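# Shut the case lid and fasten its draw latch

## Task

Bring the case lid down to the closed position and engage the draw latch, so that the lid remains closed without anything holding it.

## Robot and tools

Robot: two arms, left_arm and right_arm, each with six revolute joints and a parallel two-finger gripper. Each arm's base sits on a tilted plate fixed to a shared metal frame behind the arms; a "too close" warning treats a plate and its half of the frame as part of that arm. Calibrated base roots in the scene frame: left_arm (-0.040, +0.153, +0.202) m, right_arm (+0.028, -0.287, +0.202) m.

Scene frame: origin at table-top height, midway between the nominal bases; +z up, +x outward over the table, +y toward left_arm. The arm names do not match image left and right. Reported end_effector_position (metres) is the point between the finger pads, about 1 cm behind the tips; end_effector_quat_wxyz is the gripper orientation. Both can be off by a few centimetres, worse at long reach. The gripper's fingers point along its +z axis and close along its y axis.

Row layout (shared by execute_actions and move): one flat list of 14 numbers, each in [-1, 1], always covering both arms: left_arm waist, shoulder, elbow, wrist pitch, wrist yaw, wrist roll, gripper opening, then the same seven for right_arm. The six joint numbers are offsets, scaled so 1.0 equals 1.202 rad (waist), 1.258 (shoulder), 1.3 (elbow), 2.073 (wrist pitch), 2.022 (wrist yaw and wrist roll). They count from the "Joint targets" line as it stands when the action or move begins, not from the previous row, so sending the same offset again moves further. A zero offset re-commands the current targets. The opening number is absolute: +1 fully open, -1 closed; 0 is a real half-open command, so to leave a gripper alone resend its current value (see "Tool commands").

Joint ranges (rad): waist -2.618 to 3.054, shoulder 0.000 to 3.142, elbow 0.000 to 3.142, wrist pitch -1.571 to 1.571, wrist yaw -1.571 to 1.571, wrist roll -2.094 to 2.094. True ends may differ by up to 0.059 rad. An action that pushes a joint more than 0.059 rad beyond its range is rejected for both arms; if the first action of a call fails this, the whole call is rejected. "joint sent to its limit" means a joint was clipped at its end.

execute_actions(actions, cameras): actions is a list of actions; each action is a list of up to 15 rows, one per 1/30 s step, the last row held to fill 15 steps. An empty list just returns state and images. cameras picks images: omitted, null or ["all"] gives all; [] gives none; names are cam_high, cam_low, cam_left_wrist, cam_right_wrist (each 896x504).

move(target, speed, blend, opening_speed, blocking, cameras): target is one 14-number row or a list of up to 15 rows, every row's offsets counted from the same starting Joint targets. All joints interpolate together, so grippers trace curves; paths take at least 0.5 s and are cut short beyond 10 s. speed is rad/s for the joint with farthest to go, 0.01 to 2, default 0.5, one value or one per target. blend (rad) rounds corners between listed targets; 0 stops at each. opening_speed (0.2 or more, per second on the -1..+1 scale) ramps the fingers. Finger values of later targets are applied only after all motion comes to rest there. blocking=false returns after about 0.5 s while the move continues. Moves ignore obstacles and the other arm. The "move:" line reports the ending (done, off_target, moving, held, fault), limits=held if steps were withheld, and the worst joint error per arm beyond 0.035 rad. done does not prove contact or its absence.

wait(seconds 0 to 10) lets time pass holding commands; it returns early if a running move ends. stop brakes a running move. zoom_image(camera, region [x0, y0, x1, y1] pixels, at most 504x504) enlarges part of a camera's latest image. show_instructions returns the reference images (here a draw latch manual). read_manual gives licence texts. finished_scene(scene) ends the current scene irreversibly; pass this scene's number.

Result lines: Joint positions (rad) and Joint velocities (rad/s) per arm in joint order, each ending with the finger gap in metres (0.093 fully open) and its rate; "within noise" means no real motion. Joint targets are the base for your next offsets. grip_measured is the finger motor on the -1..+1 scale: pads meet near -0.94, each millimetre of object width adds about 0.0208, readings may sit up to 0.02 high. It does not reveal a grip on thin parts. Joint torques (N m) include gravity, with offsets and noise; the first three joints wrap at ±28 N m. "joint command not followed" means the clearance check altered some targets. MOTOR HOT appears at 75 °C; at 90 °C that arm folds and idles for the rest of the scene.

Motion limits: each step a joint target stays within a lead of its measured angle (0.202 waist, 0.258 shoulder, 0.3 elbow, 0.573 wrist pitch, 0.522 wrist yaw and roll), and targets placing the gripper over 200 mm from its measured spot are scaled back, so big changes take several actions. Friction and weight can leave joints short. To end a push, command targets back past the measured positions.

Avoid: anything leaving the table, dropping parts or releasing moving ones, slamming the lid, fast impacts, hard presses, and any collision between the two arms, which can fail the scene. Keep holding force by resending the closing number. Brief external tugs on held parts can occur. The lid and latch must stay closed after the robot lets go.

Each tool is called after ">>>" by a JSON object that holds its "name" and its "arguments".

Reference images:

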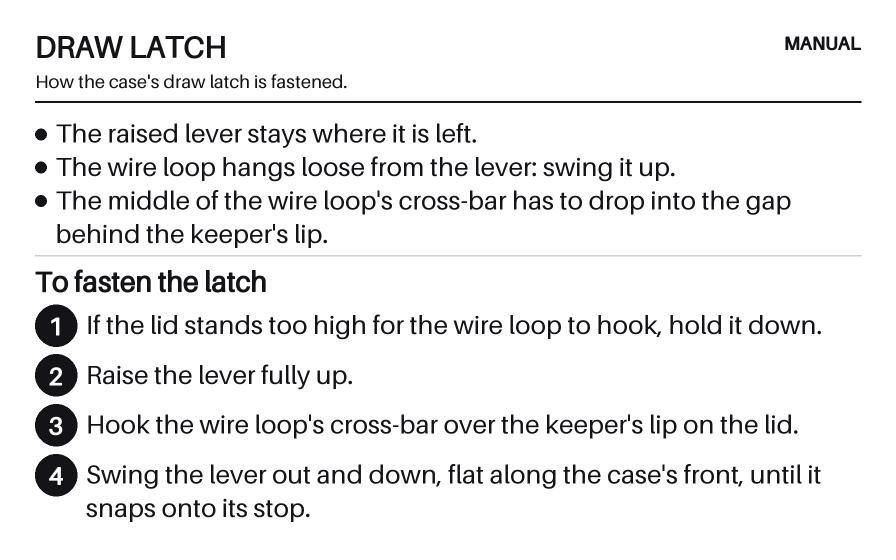

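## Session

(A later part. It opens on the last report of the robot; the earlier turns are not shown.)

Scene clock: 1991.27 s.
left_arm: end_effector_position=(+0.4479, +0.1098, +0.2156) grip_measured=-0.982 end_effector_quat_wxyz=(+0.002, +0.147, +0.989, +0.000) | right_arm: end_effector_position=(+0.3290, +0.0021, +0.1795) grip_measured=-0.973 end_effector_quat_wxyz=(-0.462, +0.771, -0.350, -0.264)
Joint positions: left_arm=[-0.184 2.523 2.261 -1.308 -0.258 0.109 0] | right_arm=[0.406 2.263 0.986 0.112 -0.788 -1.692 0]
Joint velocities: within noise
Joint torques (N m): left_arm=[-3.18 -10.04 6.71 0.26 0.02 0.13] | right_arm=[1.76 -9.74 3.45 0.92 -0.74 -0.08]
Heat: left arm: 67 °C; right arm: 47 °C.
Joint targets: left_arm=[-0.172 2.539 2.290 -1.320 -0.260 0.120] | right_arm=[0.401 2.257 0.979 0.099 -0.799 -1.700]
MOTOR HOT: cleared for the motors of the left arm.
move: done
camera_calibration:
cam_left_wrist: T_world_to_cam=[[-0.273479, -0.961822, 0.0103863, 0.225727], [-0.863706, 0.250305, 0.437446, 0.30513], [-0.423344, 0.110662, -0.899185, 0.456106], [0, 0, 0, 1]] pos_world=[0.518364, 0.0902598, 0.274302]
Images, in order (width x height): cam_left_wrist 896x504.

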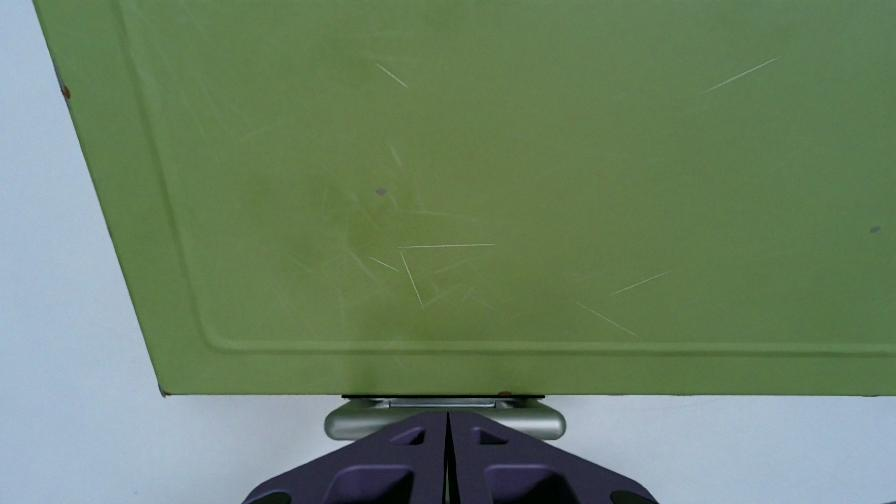

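>>> {"name": "move", "arguments": {"target": [0.01,0.0541,0.0385,0.0096,0,0,-1,0,0,0,0,0,0,-1], "speed": 0.1, "cameras": ["cam_left_wrist","cam_right_wrist"]}}

Scene clock: 2006.90 s.
left_arm: end_effector_position=(+0.4512, +0.1096, +0.2114) grip_measured=-0.982 end_effector_quat_wxyz=(-0.005, +0.147, +0.989, +0.000) | right_arm: end_effector_position=(+0.3290, +0.0021, +0.1795) grip_measured=-0.973 end_effector_quat_wxyz=(-0.462, +0.771, -0.350, -0.264)
Joint positions: left_arm=[-0.181 2.566 2.325 -1.342 -0.258 0.109 0] | right_arm=[0.406 2.263 0.986 0.112 -0.788 -1.692 0]
Joint velocities: within noise
Joint torques (N m): left_arm=[-2.35 -7.95 5.59 0.73 0.03 0.14] | right_arm=[1.84 -9.62 3.26 0.91 -0.75 -0.05]
Heat: left arm: 66 °C; right arm: 47 °C.
Joint targets: left_arm=[-0.160 2.606 2.340 -1.301 -0.260 0.120] | right_arm=[0.401 2.257 0.979 0.099 -0.799 -1.700]
move: off_target (left_arm); left_arm: the shoulder is farthest, 0.041 rad from its target
camera_calibration:
cam_left_wrist: T_world_to_cam=[[-0.273675, -0.961752, 0.0116106, 0.226306], [-0.857813, 0.249522, 0.449328, 0.304744], [-0.435039, 0.11301, -0.893292, 0.457438], [0, 0, 0, 1]] pos_world=[0.522351, 0.0899146, 0.269068]
cam_right_wrist: T_world_to_cam=[[0.788906, 0.338406, 0.512942, -0.350052], [0.59391, -0.634211, -0.495023, -0.0639302], [0.157794, 0.695167, -0.701315, 0.153016], [0, 0, 0, 1]] pos_world=[0.289982, -0.0284572, 0.255222]
Images, in order (width x height): cam_left_wrist 896x504, cam_right_wrist 896x504.

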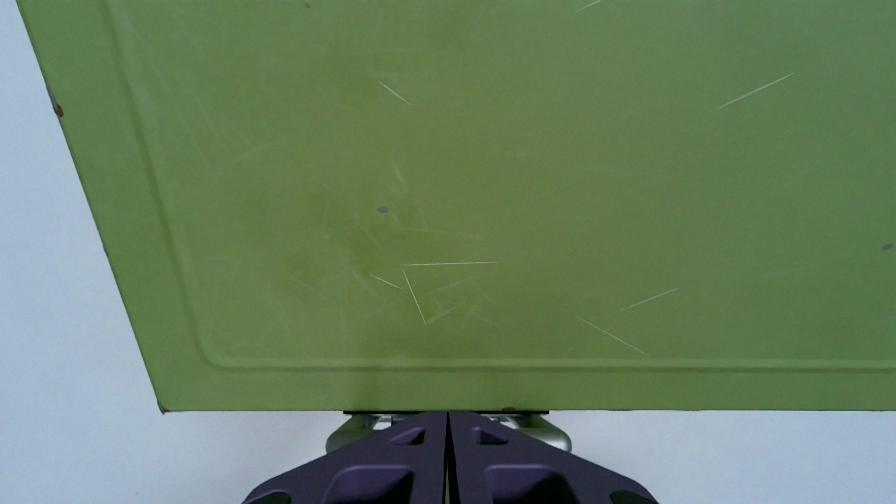

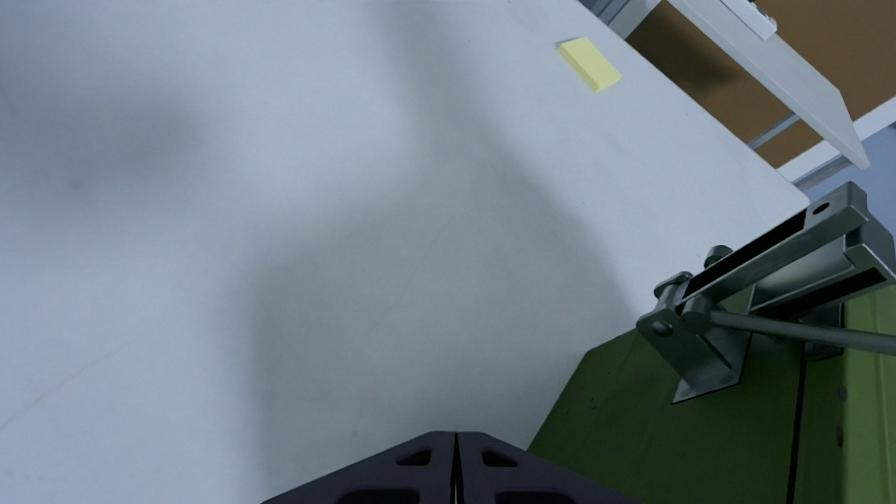

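>>> {"name": "move", "arguments": {"target": [[-0.01,-0.0533,-0.0385,-0.0092,0,0,-1,0,0,0,0,0,0,-1],[-0.0166,-0.3307,-0.35,0.0415,0,0,-0.3,0,0,0,0,0,0,-1],[-0.0003,-0.2957,-0.4015,0.0849,0,0.005,-0.3,0,0,0,0,0,0,-1]], "speed": 0.4, "blend": 0.02, "opening_speed": 1.0, "cameras": ["cam_left_wrist"]}}

Scene clock: 2027.63 s.
left_arm: end_effector_position=(+0.3969, +0.1296, +0.2283) grip_measured=-0.302 end_effector_quat_wxyz=(+0.004, +0.144, +0.990, +0.000) | right_arm: end_effector_position=(+0.3290, +0.0021, +0.1795) grip_measured=-0.973 end_effector_quat_wxyz=(-0.462, +0.771, -0.350, -0.264)
Joint positions: left_arm=[-0.169 2.24 1.823 -1.143 -0.258 0.118 0.031] | right_arm=[0.406 2.263 0.986 0.112 -0.788 -1.692 0]
Joint velocities: within noise
Joint torques (N m): left_arm=[-2.92 -10.36 3.9 0.55 0.03 0.15] | right_arm=[1.69 -9.89 3.26 0.86 -0.72 -0.11]
Heat: left arm: 63 °C; right arm: 47 °C.
Joint targets: left_arm=[-0.160 2.235 1.818 -1.124 -0.260 0.130] | right_arm=[0.401 2.257 0.979 0.099 -0.799 -1.700]
move: done; blend cut to 0 rad at target 2; target 2's new numbers were sent with left_arm's shoulder 0.050 rad from that target
camera_calibration:
cam_left_wrist: T_world_to_cam=[[-0.266705, -0.963727, 0.00990009, 0.228413], [-0.867473, 0.244518, 0.433245, 0.253723], [-0.419951, 0.10696, -0.901222, 0.443284], [0, 0, 0, 1]] pos_world=[0.467174, 0.110674, 0.287312]
Images, in order (width x height): cam_left_wrist 896x504.

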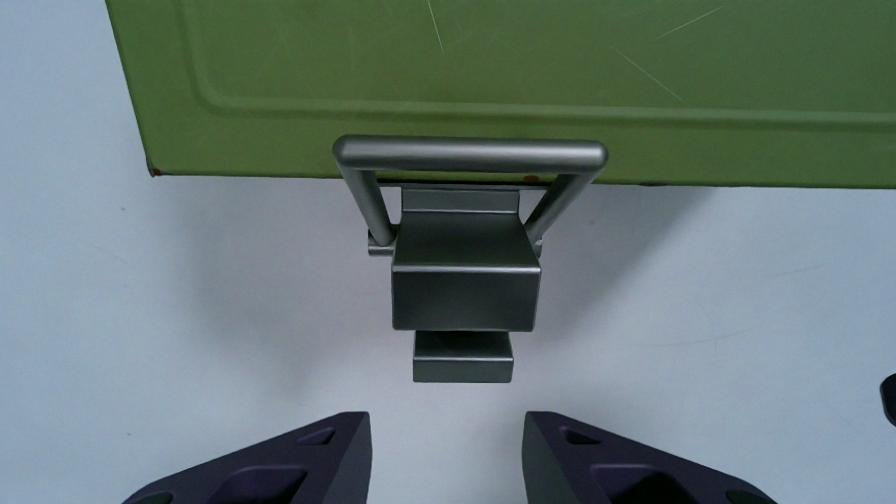

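>>> {"name": "move", "arguments": {"target": [0.0085,0.0342,-0.0523,0.0429,0,0.0124,-0.3,0,0,0,0,0,0,-1], "speed": 0.1, "cameras": ["cam_left_wrist","cam_right_wrist"]}}

Scene clock: 2039.53 s.
left_arm: end_effector_position=(+0.3949, +0.1265, +0.2016) grip_measured=-0.302 end_effector_quat_wxyz=(+0.002, +0.152, +0.988, +0.000) | right_arm: end_effector_position=(+0.3290, +0.0021, +0.1795) grip_measured=-0.973 end_effector_quat_wxyz=(-0.462, +0.771, -0.350, -0.264)
Joint positions: left_arm=[-0.161 2.264 1.754 -1.054 -0.258 0.143 0.031] | right_arm=[0.406 2.263 0.986 0.112 -0.788 -1.692 0]
Joint velocities: within noise
Joint torques (N m): left_arm=[-2.77 -8.72 3.81 0.53 0.02 0.16] | right_arm=[1.8 -9.57 3.34 0.86 -0.75 -0.09]
Heat: left arm: 63 °C; right arm: 47 °C.
Joint targets: left_arm=[-0.150 2.277 1.750 -1.036 -0.260 0.155] | right_arm=[0.401 2.257 0.979 0.099 -0.799 -1.700]
move: done
camera_calibration:
cam_left_wrist: T_world_to_cam=[[-0.283881, -0.958804, 0.0103254, 0.231183], [-0.860665, 0.259542, 0.438057, 0.258775], [-0.42269, 0.115469, -0.898888, 0.418254], [0, 0, 0, 1]] pos_world=[0.465139, 0.1062, 0.260218]
cam_right_wrist: T_world_to_cam=[[0.788906, 0.338406, 0.512942, -0.350052], [0.59391, -0.634211, -0.495023, -0.0639302], [0.157794, 0.695167, -0.701315, 0.153016], [0, 0, 0, 1]] pos_world=[0.289982, -0.0284572, 0.255222]
Images, in order (width x height): cam_left_wrist 896x504, cam_right_wrist 896x504.

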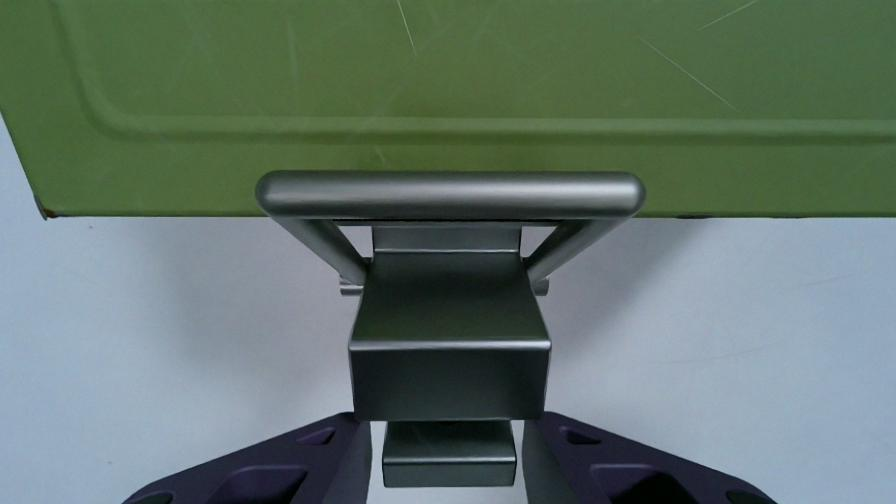

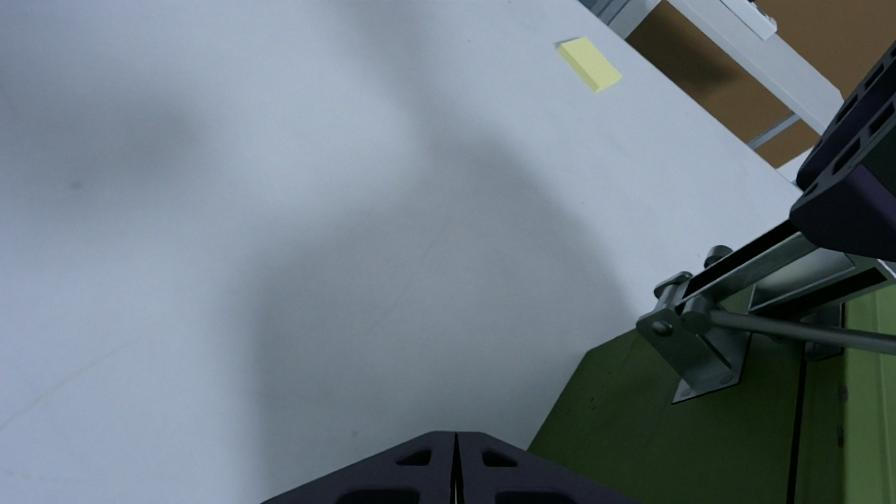

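>>> {"name": "move", "arguments": {"target": [0,0,0,0,0,0,-0.62,0,0,0,0,0,0,-1], "opening_speed": 0.3, "cameras": ["cam_left_wrist"]}}

Scene clock: 2048.03 s.
left_arm: end_effector_position=(+0.3952, +0.1264, +0.2016) grip_measured=-0.605 end_effector_quat_wxyz=(+0.003, +0.153, +0.988, +0.000) | right_arm: end_effector_position=(+0.3290, +0.0021, +0.1795) grip_measured=-0.973 end_effector_quat_wxyz=(-0.462, +0.771, -0.350, -0.264)
Joint positions: left_arm=[-0.161 2.264 1.754 -1.053 -0.258 0.144 0.016] | right_arm=[0.406 2.263 0.986 0.112 -0.788 -1.692 0]
Joint velocities: within noise
Joint torques (N m): left_arm=[-2.78 -8.73 3.84 0.53 0.02 0.14] | right_arm=[1.88 -9.72 3.17 0.91 -0.7 -0.07]
Heat: left arm: 62 °C; right arm: 47 °C.
Joint targets: left_arm=[-0.150 2.277 1.750 -1.035 -0.260 0.155] | right_arm=[0.401 2.257 0.979 0.099 -0.799 -1.700]
move: done
camera_calibration:
cam_left_wrist: T_world_to_cam=[[-0.284255, -0.958695, 0.010139, 0.231399], [-0.861205, 0.259968, 0.436741, 0.259521], [-0.421338, 0.115414, -0.89953, 0.418014], [0, 0, 0, 1]] pos_world=[0.465402, 0.10613, 0.260327]
Images, in order (width x height): cam_left_wrist 896x504.

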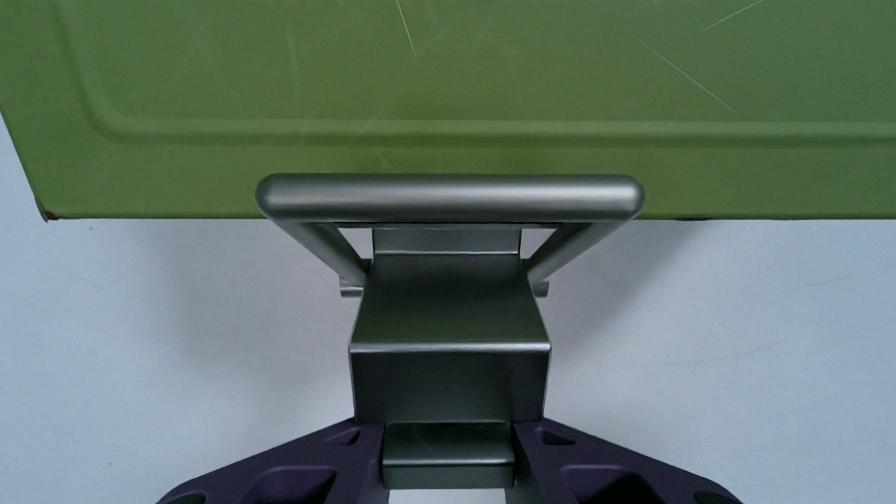

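>>> {"name": "move", "arguments": {"target": [[0.0125,-0.1685,-0.2077,0.124,0.0198,0.0247,-0.62,0,0,0,0,0,0,-1],[0.0275,-0.2742,-0.3954,0.248,0.0361,0.05,-0.62,0,0,0,0,0,0,-1]], "speed": 0.2, "blend": 0.02, "cameras": ["cam_left_wrist","cam_right_wrist"]}}

Scene clock: 2137.47 s.
left_arm: end_effector_position=(+0.3767, +0.1326, +0.1960) grip_measured=-0.605 end_effector_quat_wxyz=(+0.139, +0.151, +0.979, -0.020) | right_arm: end_effector_position=(+0.3290, +0.0021, +0.1795) grip_measured=-0.973 end_effector_quat_wxyz=(-0.462, +0.771, -0.350, -0.264)
Joint positions: left_arm=[-0.129 1.977 1.243 -0.542 -0.202 0.241 0.016] | right_arm=[0.406 2.263 0.986 0.112 -0.788 -1.692 0]
Joint velocities: within noise
Joint torques (N m): left_arm=[-2.02 -12.04 3.64 1.05 0.29 0.18] | right_arm=[1.87 -9.83 3.44 0.89 -0.71 -0.07]
Heat: left arm: 58 °C; right arm: 47 °C.
Joint targets: left_arm=[-0.117 1.933 1.236 -0.521 -0.187 0.256] | right_arm=[0.401 2.257 0.979 0.099 -0.799 -1.700]
move: off_target (left_arm); left_arm: the shoulder is farthest, 0.045 rad from its target
camera_calibration:
cam_left_wrist: T_world_to_cam=[[-0.287298, -0.95777, 0.0117116, 0.232816], [-0.942527, 0.284861, 0.174635, 0.323147], [-0.170596, 0.0391339, -0.984564, 0.336759], [0, 0, 0, 1]] pos_world=[0.428912, 0.117754, 0.272401]
cam_right_wrist: T_world_to_cam=[[0.788906, 0.338406, 0.512942, -0.350052], [0.59391, -0.634211, -0.495023, -0.0639302], [0.157794, 0.695167, -0.701315, 0.153016], [0, 0, 0, 1]] pos_world=[0.289982, -0.0284572, 0.255222]
Images, in order (width x height): cam_left_wrist 896x504, cam_right_wrist 896x504.

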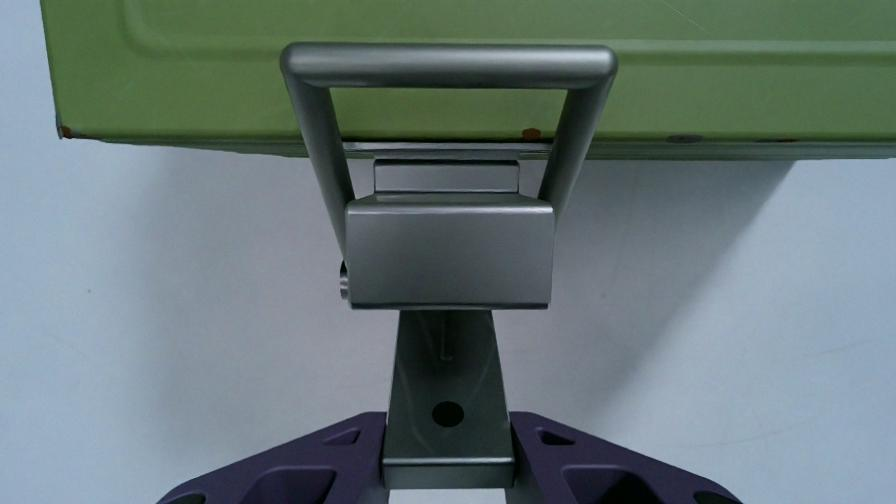

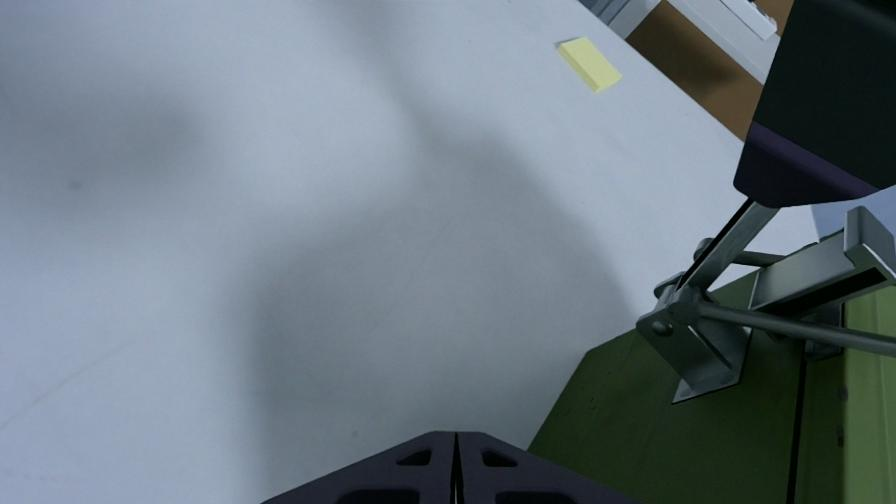

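>>> {"name": "move", "arguments": {"target": [[0.0191,-0.0771,-0.1585,0.1167,0.0198,0.0218,-0.62,0,0,0,0,0,0,-1],[0.0433,-0.1296,-0.3023,0.2378,0.0455,0.0440,-0.62,0,0,0,0,0,0,-1],[0.0740,-0.1455,-0.4308,0.3685,0.0772,0.0623,-0.62,0,0,0,0,0,0,-1],[0.1090,-0.0819,-0.5400,0.5123,0.1147,0.0796,-0.62,0,0,0,0,0,0,-1]], "speed": 0.4, "blend": 0.05}}

Scene clock: 2167.63 s.
left_arm: end_effector_position=(+0.3460, +0.1424, +0.1713) grip_measured=-0.605 end_effector_quat_wxyz=(+0.388, +0.140, +0.909, -0.054) | right_arm: end_effector_position=(+0.3290, +0.0021, +0.1795) grip_measured=-0.973 end_effector_quat_wxyz=(-0.462, +0.771, -0.350, -0.264)
Joint positions: left_arm=[0.003 1.814 0.538 0.512 0.032 0.402 0.016] | right_arm=[0.406 2.263 0.986 0.112 -0.788 -1.692 0]
Joint velocities: within noise
Joint torques (N m): left_arm=[-1.21 -4.34 2.63 1.81 0.41 0.19] | right_arm=[1.74 -9.74 3.43 0.92 -0.8 -0.05]
Heat: left arm: 63 °C; right arm: 47 °C.
Joint targets: left_arm=[0.014 1.830 0.534 0.541 0.045 0.417] | right_arm=[0.401 2.257 0.979 0.099 -0.799 -1.700]
move: done
camera_calibration:
cam_left_wrist: T_world_to_cam=[[-0.292829, -0.956106, 0.0105942, 0.235548], [-0.899841, 0.271816, -0.341178, 0.371157], [0.323323, -0.10944, -0.939939, 0.149442], [0, 0, 0, 1]] pos_world=[0.354639, 0.140677, 0.264602]
cam_right_wrist: T_world_to_cam=[[0.788906, 0.338406, 0.512942, -0.350052], [0.59391, -0.634211, -0.495023, -0.0639302], [0.157794, 0.695167, -0.701315, 0.153016], [0, 0, 0, 1]] pos_world=[0.289982, -0.0284572, 0.255222]

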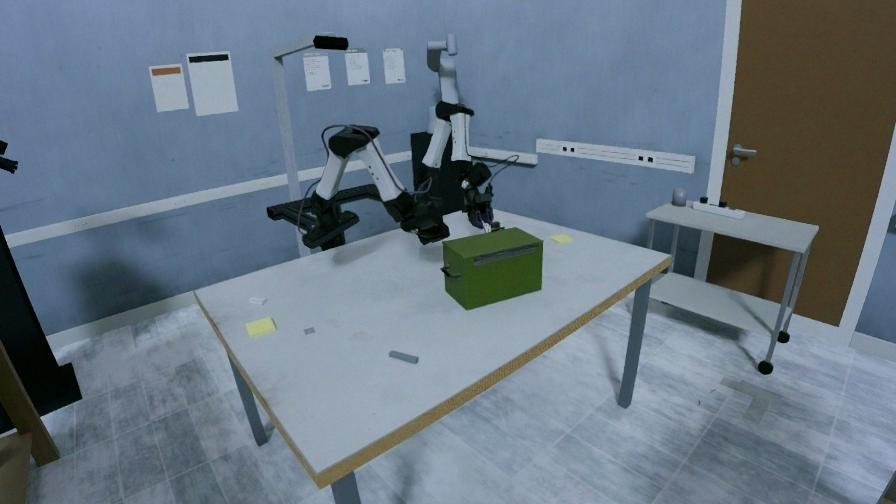

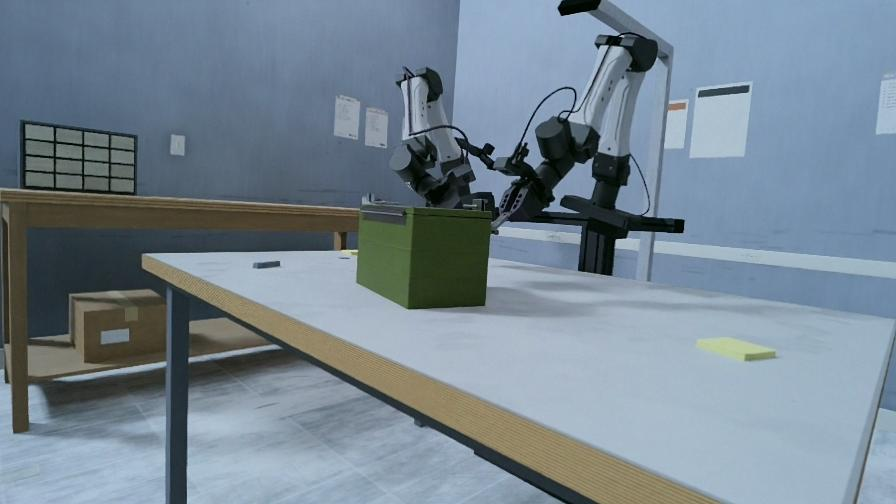

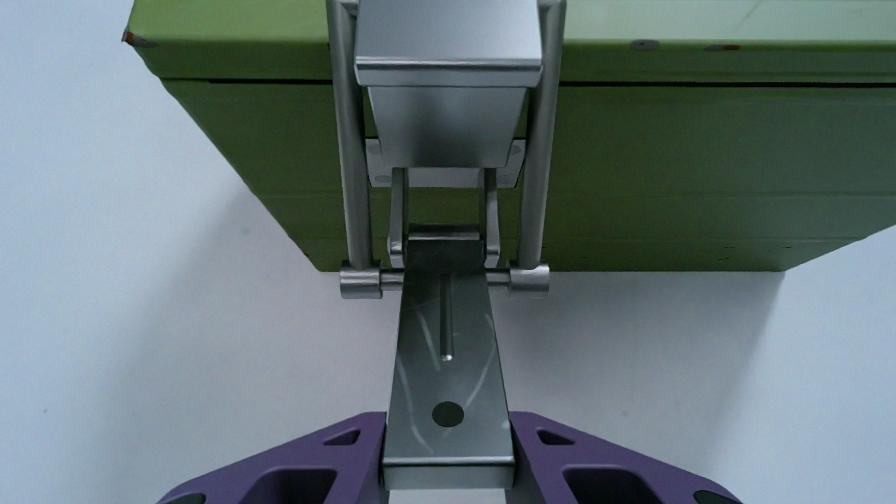

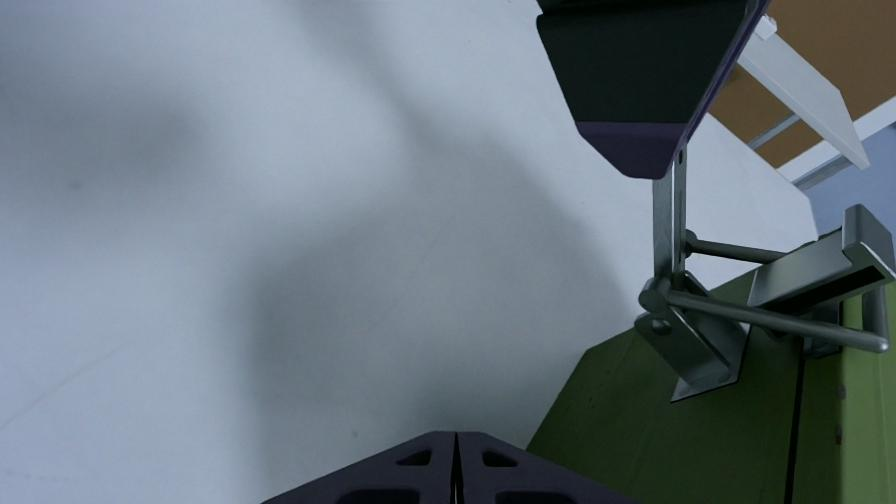

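>>> {"name": "move", "arguments": {"target": [[0.0408,0.0914,-0.0846,0.1635,0.0435,0.0084,-0.62,0,0,0,0,0,0,-1],[0.0840,0.2448,-0.1338,0.3435,0.0910,0.0163,-0.62,0,0,0,0,0,0,-1],[0.1032,0.3267,-0.1185,0.3782,0.0974,0.0188,-0.62,0,0,0,0,0,0,-1]], "speed": 0.35, "blend": 0.04, "cameras": ["cam_left_wrist","cam_right_wrist"]}}

Scene clock: 2182.70 s.
left_arm: end_effector_position=(+0.3311, +0.1469, +0.1360) grip_measured=-0.605 end_effector_quat_wxyz=(+0.504, +0.130, +0.851, -0.071) | right_arm: end_effector_position=(+0.3290, +0.0021, +0.1795) grip_measured=-0.973 end_effector_quat_wxyz=(-0.462, +0.771, -0.350, -0.264)
Joint positions: left_arm=[0.131 2.221 0.358 1.332 0.239 0.444 0.016] | right_arm=[0.406 2.263 0.986 0.112 -0.788 -1.692 0]
Joint velocities: within noise
Joint torques (N m): left_arm=[-1.66 -4.21 2 1.64 0.36 0.13] | right_arm=[1.78 -9.76 3.48 0.86 -0.75 -0.08]
Heat: left arm: 59 °C; right arm: 47 °C.
Joint targets: left_arm=[0.138 2.241 0.380 1.324 0.242 0.455] | right_arm=[0.401 2.257 0.979 0.099 -0.799 -1.700]
move: done
camera_calibration:
cam_left_wrist: T_world_to_cam=[[-0.293047, -0.956031, 0.0113348, 0.235784], [-0.785144, 0.233867, -0.573459, 0.343662], [0.545594, -0.17695, -0.819156, 0.0414291], [0, 0, 0, 1]] pos_world=[0.316317, 0.152377, 0.228341]
cam_right_wrist: T_world_to_cam=[[0.788906, 0.338406, 0.512942, -0.350052], [0.59391, -0.634211, -0.495023, -0.0639302], [0.157794, 0.695167, -0.701315, 0.153016], [0, 0, 0, 1]] pos_world=[0.289982, -0.0284572, 0.255222]
Images, in order (width x height): cam_left_wrist 896x504, cam_right_wrist 896x504.

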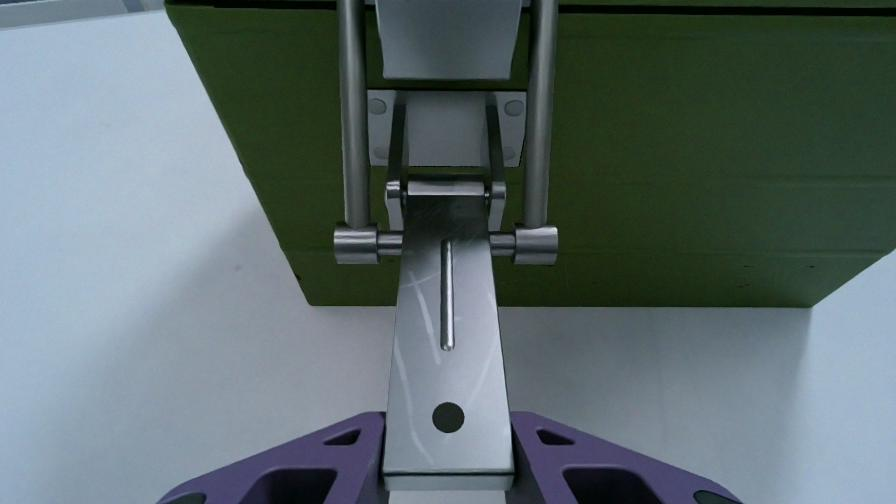

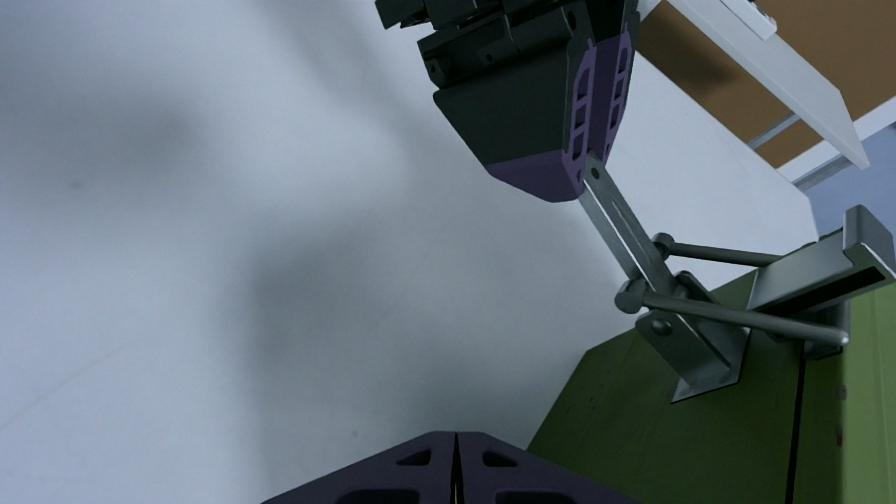

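>>> {"name": "move", "arguments": {"target": [[0.015,0.0994,0.0392,0.0367,0.0040,0,-0.62,0,0,0,0,0,0,-1],[0.0216,0.1844,0.0846,0.0588,0.0074,0,-0.62,0,0,0,0,0,0,-1]], "speed": 0.25, "blend": 0.03, "cameras": ["cam_left_wrist","cam_right_wrist"]}}

Scene clock: 2190.13 s.
left_arm: end_effector_position=(+0.3358, +0.1452, +0.0918) grip_measured=-0.605 end_effector_quat_wxyz=(+0.494, +0.124, +0.857, -0.073) | right_arm: end_effector_position=(+0.3290, +0.0021, +0.1795) grip_measured=-0.973 end_effector_quat_wxyz=(-0.462, +0.771, -0.350, -0.264)
Joint positions: left_arm=[0.16 2.455 0.455 1.446 0.254 0.449 0.016] | right_arm=[0.406 2.263 0.986 0.112 -0.788 -1.692 0]
Joint velocities: within noise
Joint torques (N m): left_arm=[-2.14 -4.89 2.37 1.69 0.38 0.09] | right_arm=[1.94 -9.63 3.38 0.86 -0.74 -0.1]
Heat: left arm: 57 °C; right arm: 47 °C.
Joint targets: left_arm=[0.164 2.472 0.490 1.446 0.257 0.455] | right_arm=[0.401 2.257 0.979 0.099 -0.799 -1.700]
move: done
camera_calibration:
cam_left_wrist: T_world_to_cam=[[-0.284516, -0.958366, 0.024205, 0.232305], [-0.800566, 0.223628, -0.555953, 0.327444], [0.527394, -0.177555, -0.830861, 0.00973887], [0, 0, 0, 1]] pos_world=[0.323099, 0.151137, 0.184512]
cam_right_wrist: T_world_to_cam=[[0.788906, 0.338406, 0.512942, -0.350052], [0.59391, -0.634211, -0.495023, -0.0639302], [0.157794, 0.695167, -0.701315, 0.153016], [0, 0, 0, 1]] pos_world=[0.289982, -0.0284572, 0.255222]
Images, in order (width x height): cam_left_wrist 896x504, cam_right_wrist 896x504.

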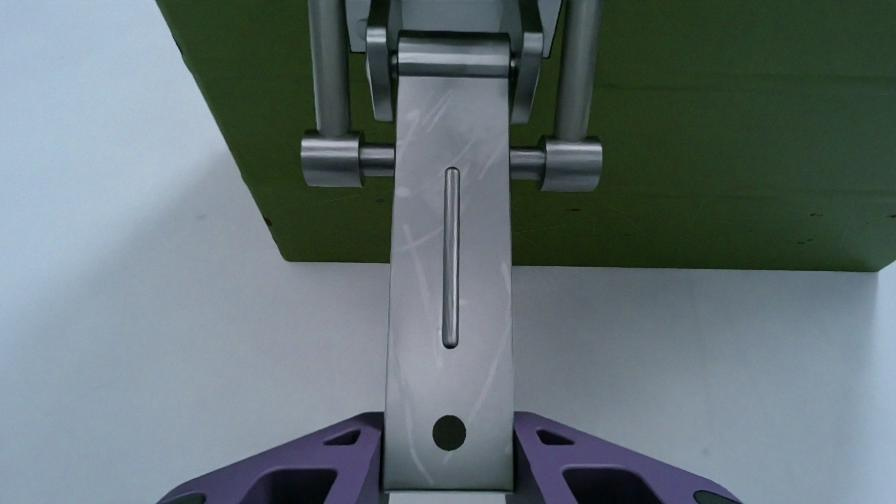

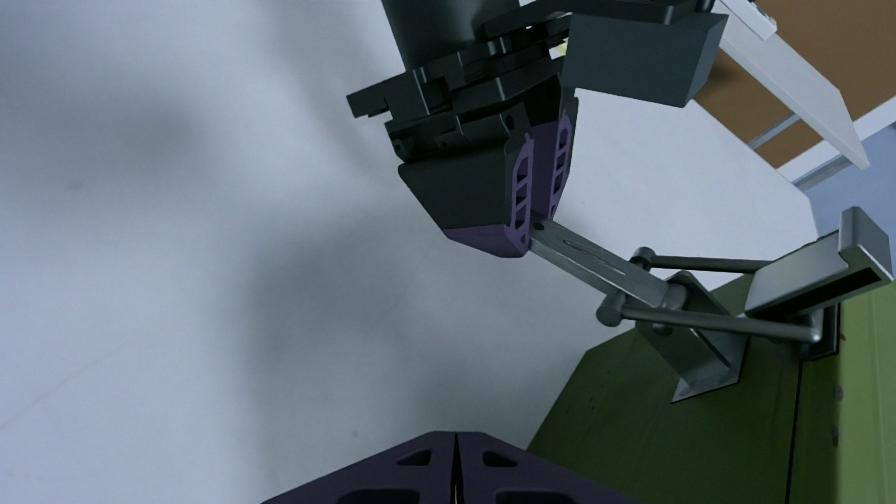

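>>> {"name": "move", "arguments": {"target": [[-0.0033,0.07,0.0669,0.0005,-0.0025,0,-0.62,0,0,0,0,0,0,-1],[-0.0133,0.1153,0.1346,-0.0116,-0.0074,0,-0.62,0,0,0,0,0,0,-1]], "speed": 0.25, "blend": 0.03, "cameras": ["cam_left_wrist","cam_right_wrist"]}}

Scene clock: 2197.60 s.
left_arm: end_effector_position=(+0.3694, +0.1414, +0.0694) grip_measured=-0.605 end_effector_quat_wxyz=(+0.518, +0.129, +0.843, -0.072) | right_arm: end_effector_position=(+0.3290, +0.0021, +0.1795) grip_measured=-0.973 end_effector_quat_wxyz=(-0.462, +0.771, -0.350, -0.264)
Joint positions: left_arm=[0.16 2.596 0.628 1.464 0.277 0.452 0.016] | right_arm=[0.406 2.263 0.986 0.112 -0.788 -1.692 0]
Joint velocities: within noise
Joint torques (N m): left_arm=[-4.04 -5.33 2.76 1.32 -0.06 0.06] | right_arm=[1.88 -9.91 3.62 0.9 -0.78 -0.07]
Heat: left arm: 56 °C; right arm: 47 °C.
Joint targets: left_arm=[0.148 2.617 0.665 1.422 0.242 0.455] | right_arm=[0.401 2.257 0.979 0.099 -0.799 -1.700]
move: off_target (left_arm); left_arm: the wrist pitch is farthest, 0.042 rad from its target
camera_calibration:
cam_left_wrist: T_world_to_cam=[[-0.292898, -0.956094, 0.00978605, 0.242599], [-0.767039, 0.228846, -0.5994, 0.332613], [0.570843, -0.183069, -0.80039, -0.0446476], [0, 0, 0, 1]] pos_world=[0.35167, 0.147656, 0.161258]
cam_right_wrist: T_world_to_cam=[[0.788906, 0.338406, 0.512942, -0.350052], [0.59391, -0.634211, -0.495023, -0.0639302], [0.157794, 0.695167, -0.701315, 0.153016], [0, 0, 0, 1]] pos_world=[0.289982, -0.0284572, 0.255222]
Images, in order (width x height): cam_left_wrist 896x504, cam_right_wrist 896x504.

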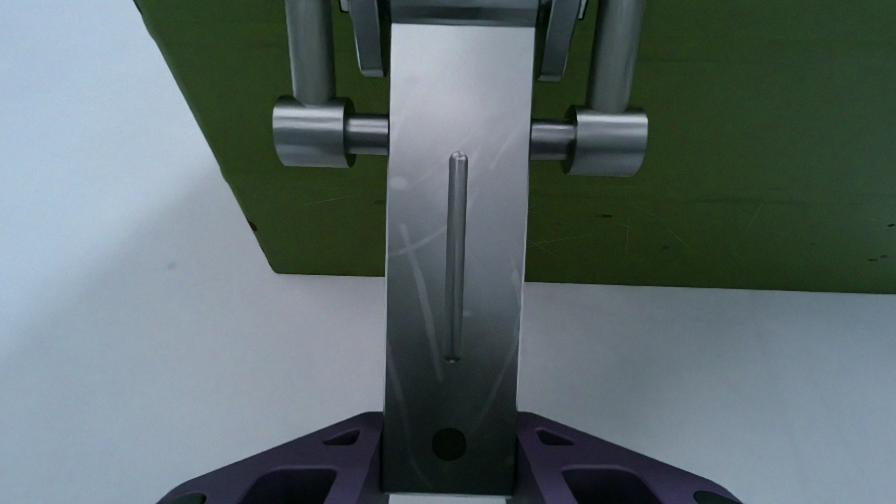

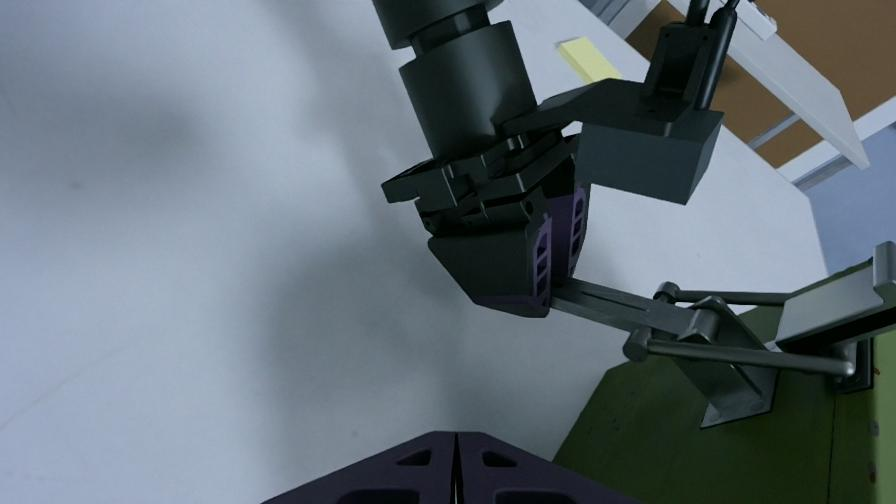

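>>> {"name": "move", "arguments": {"target": [[0.0083,0.0087,0.0331,-0.0178,0.0163,0,-0.62,0,0,0,0,0,0,-1],[-0.0025,0.0342,0.0785,-0.0338,0.0099,0,-0.62,0,0,0,0,0,0,-1]], "speed": 0.2, "blend": 0.02, "cameras": ["cam_left_wrist","cam_right_wrist"]}}

Scene clock: 2263.63 s.
left_arm: end_effector_position=(+0.3912, +0.1370, +0.0598) grip_measured=-0.605 end_effector_quat_wxyz=(+0.525, +0.136, +0.836, -0.081) | right_arm: end_effector_position=(+0.3290, +0.0021, +0.1795) grip_measured=-0.973 end_effector_quat_wxyz=(-0.462, +0.771, -0.350, -0.264)
Joint positions: left_arm=[0.157 2.64 0.736 1.41 0.303 0.455 0.016] | right_arm=[0.406 2.263 0.986 0.112 -0.788 -1.692 0]
Joint velocities: within noise
Joint torques (N m): left_arm=[-4.27 -5.89 2.59 1.17 -0.13 0.03] | right_arm=[1.94 -9.77 3.41 0.91 -0.76 -0.08]
Heat: left arm: 51 °C; right arm: 47 °C.
Joint targets: left_arm=[0.145 2.661 0.767 1.352 0.262 0.455] | right_arm=[0.401 2.257 0.979 0.099 -0.799 -1.700]
move: off_target (left_arm); left_arm: the wrist pitch is farthest, 0.058 rad from its target
camera_calibration:
cam_left_wrist: T_world_to_cam=[[-0.314559, -0.949138, 0.0137429, 0.252171], [-0.750585, 0.239841, -0.61571, 0.33758], [0.581098, -0.203993, -0.787853, -0.0675158], [0, 0, 0, 1]] pos_world=[0.371938, 0.144608, 0.151193]
cam_right_wrist: T_world_to_cam=[[0.788906, 0.338406, 0.512942, -0.350052], [0.59391, -0.634211, -0.495023, -0.0639302], [0.157794, 0.695167, -0.701315, 0.153016], [0, 0, 0, 1]] pos_world=[0.289982, -0.0284572, 0.255222]
Images, in order (width x height): cam_left_wrist 896x504, cam_right_wrist 896x504.

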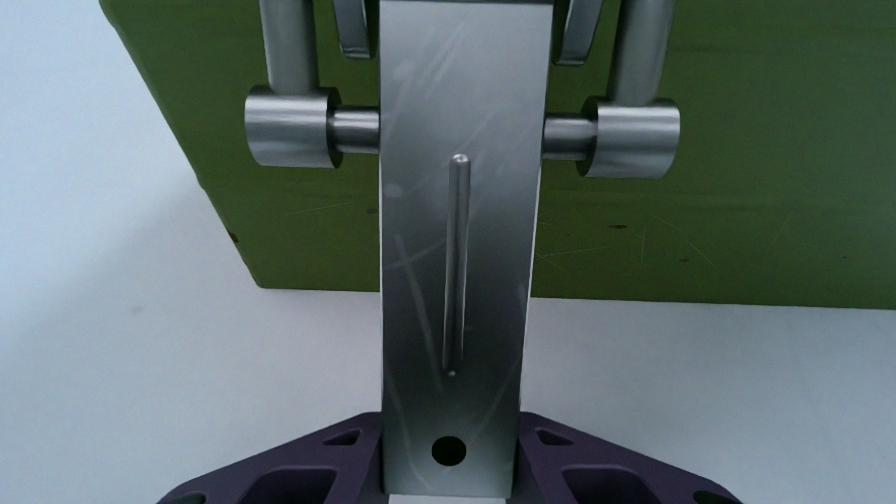

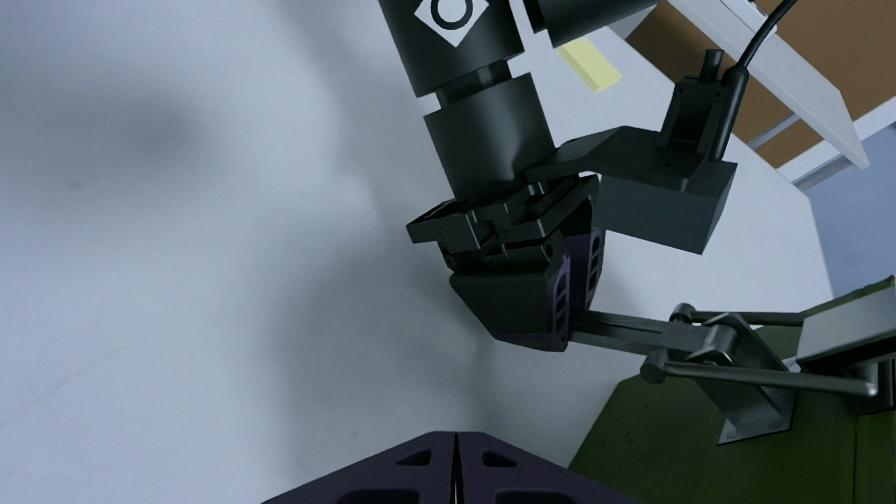

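>>> {"name": "move", "arguments": {"target": [[-0.0108,0.031,0.0769,-0.0424,0.004,0,-0.62,0,0,0,0,0,0,-1]], "speed": 0.2, "cameras": ["cam_left_wrist","cam_right_wrist","cam_high"]}}

Scene clock: 2294.87 s.
left_arm: end_effector_position=(+0.4167, +0.1274, +0.0476) grip_measured=-0.605 end_effector_quat_wxyz=(+0.522, +0.145, +0.836, -0.089) | right_arm: end_effector_position=(+0.3290, +0.0021, +0.1795) grip_measured=-0.973 end_effector_quat_wxyz=(-0.462, +0.771, -0.350, -0.264)
Joint positions: left_arm=[0.135 2.681 0.865 1.309 0.303 0.455 0.016] | right_arm=[0.406 2.263 0.986 0.112 -0.788 -1.692 0]
Joint velocities: within noise
Joint torques (N m): left_arm=[-3.47 -6.58 0.57 1.3 -0.02 0.04] | right_arm=[2.02 -9.94 3.4 0.88 -0.75 -0.06]
Heat: left arm: 49 °C; right arm: 47 °C.
Joint targets: left_arm=[0.132 2.700 0.867 1.265 0.270 0.455] | right_arm=[0.401 2.257 0.979 0.099 -0.799 -1.700]
move: off_target (left_arm); left_arm: the wrist pitch is farthest, 0.044 rad from its target
camera_calibration:
cam_left_wrist: T_world_to_cam=[[-0.337823, -0.94103, 0.0183789, 0.259673], [-0.748168, 0.256637, -0.611868, 0.34821], [0.571069, -0.220454, -0.790747, -0.0875103], [0, 0, 0, 1]] pos_world=[0.398218, 0.135705, 0.139087]
cam_right_wrist: T_world_to_cam=[[0.788906, 0.338406, 0.512942, -0.350052], [0.59391, -0.634211, -0.495023, -0.0639302], [0.157794, 0.695167, -0.701315, 0.153016], [0, 0, 0, 1]] pos_world=[0.289982, -0.0284572, 0.255222]
Images, in order (width x height): cam_high 896x504, cam_left_wrist 896x504, cam_right_wrist 896x504.

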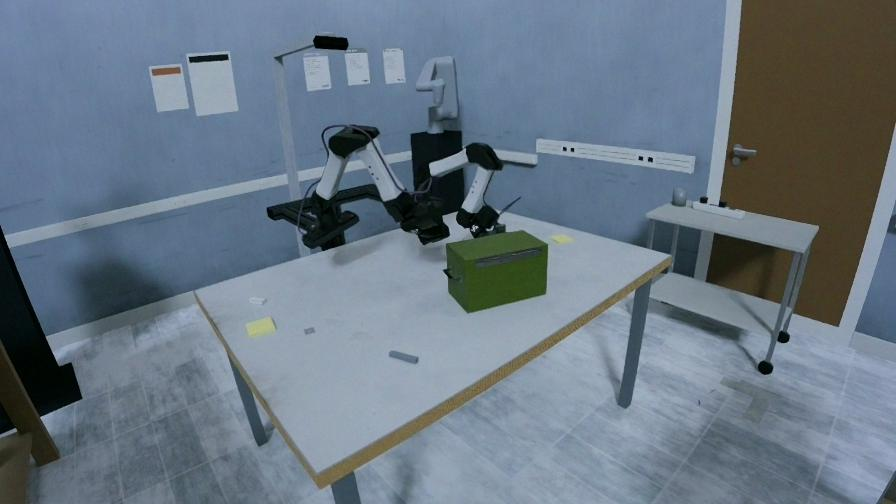

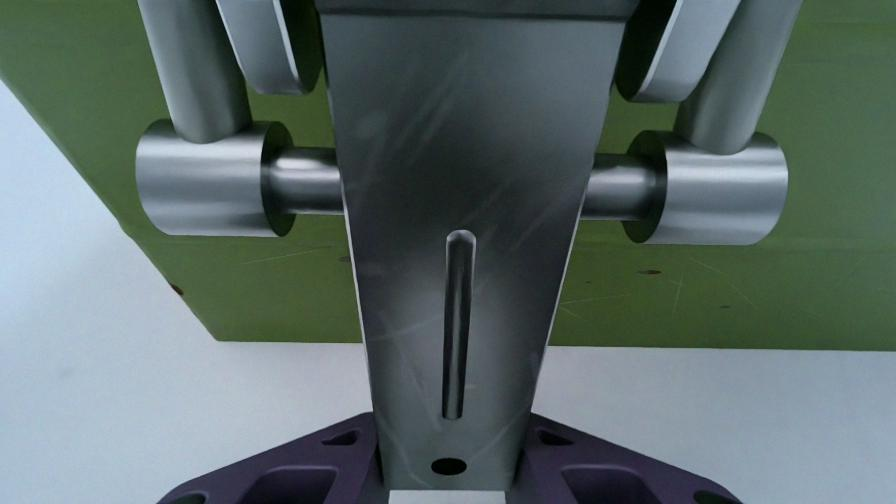

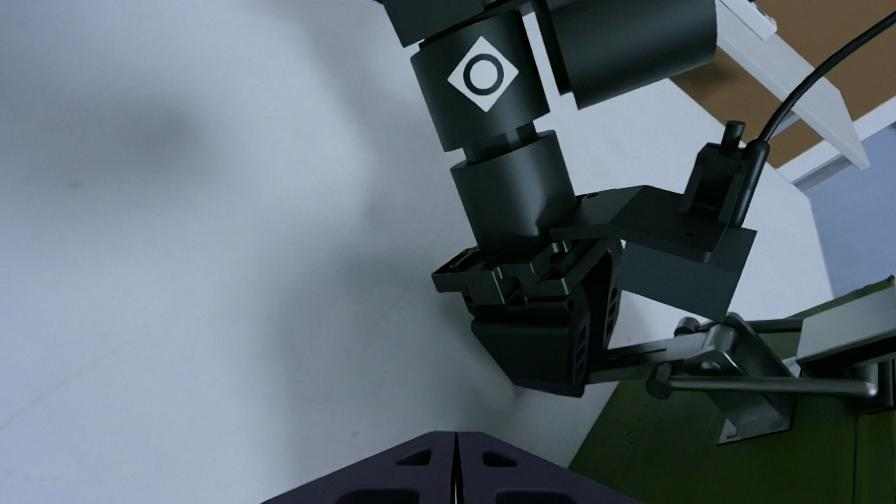

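>>> {"name": "move", "arguments": {"target": [[-0.0166,0.0095,0.0538,-0.027,-0.0084,0,-0.62,0,0,0,0,0,0,-1]], "speed": 0.2, "cameras": ["cam_left_wrist","cam_right_wrist"]}}

Scene clock: 2304.03 s.
left_arm: end_effector_position=(+0.4323, +0.1215, +0.0460) grip_measured=-0.605 end_effector_quat_wxyz=(+0.522, +0.151, +0.834, -0.090) | right_arm: end_effector_position=(+0.3290, +0.0021, +0.1795) grip_measured=-0.973 end_effector_quat_wxyz=(-0.462, +0.771, -0.350, -0.264)
Joint positions: left_arm=[0.116 2.692 0.932 1.255 0.294 0.455 0.016] | right_arm=[0.406 2.263 0.986 0.112 -0.788 -1.692 0]
Joint velocities: within noise
Joint torques (N m): left_arm=[-3.78 -6.86 1.13 1.28 -0.12 0.03] | right_arm=[1.77 -9.85 3.29 0.86 -0.75 -0.08]
Heat: left arm: 50 °C; right arm: 47 °C.
Joint targets: left_arm=[0.112 2.711 0.937 1.209 0.253 0.455] | right_arm=[0.401 2.257 0.979 0.099 -0.799 -1.700]
move: off_target (left_arm); left_arm: the wrist pitch is farthest, 0.046 rad from its target
camera_calibration:
cam_left_wrist: T_world_to_cam=[[-0.347548, -0.937568, 0.0132626, 0.263453], [-0.743241, 0.266834, -0.613508, 0.357154], [0.571667, -0.223081, -0.789577, -0.0989519], [0, 0, 0, 1]] pos_world=[0.413582, 0.12963, 0.137493]
cam_right_wrist: T_world_to_cam=[[0.788906, 0.338406, 0.512942, -0.350052], [0.59391, -0.634211, -0.495023, -0.0639302], [0.157794, 0.695167, -0.701315, 0.153016], [0, 0, 0, 1]] pos_world=[0.289982, -0.0284572, 0.255222]
Images, in order (width x height): cam_left_wrist 896x504, cam_right_wrist 896x504.

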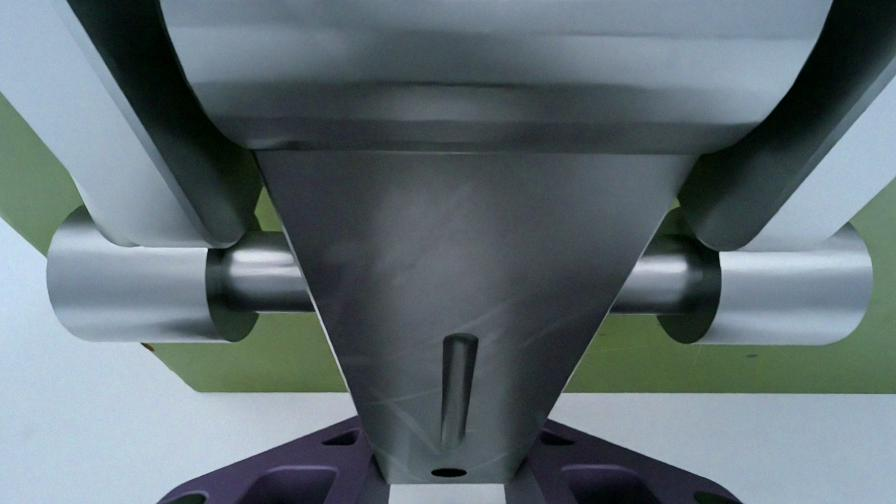

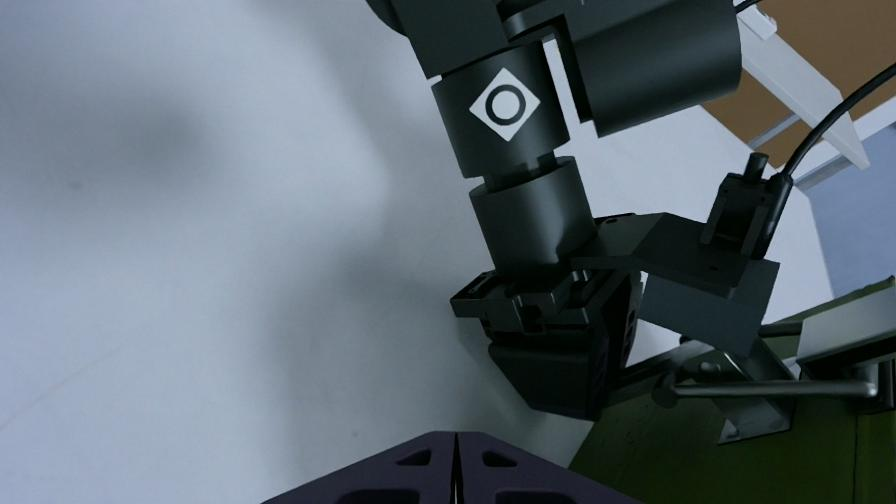

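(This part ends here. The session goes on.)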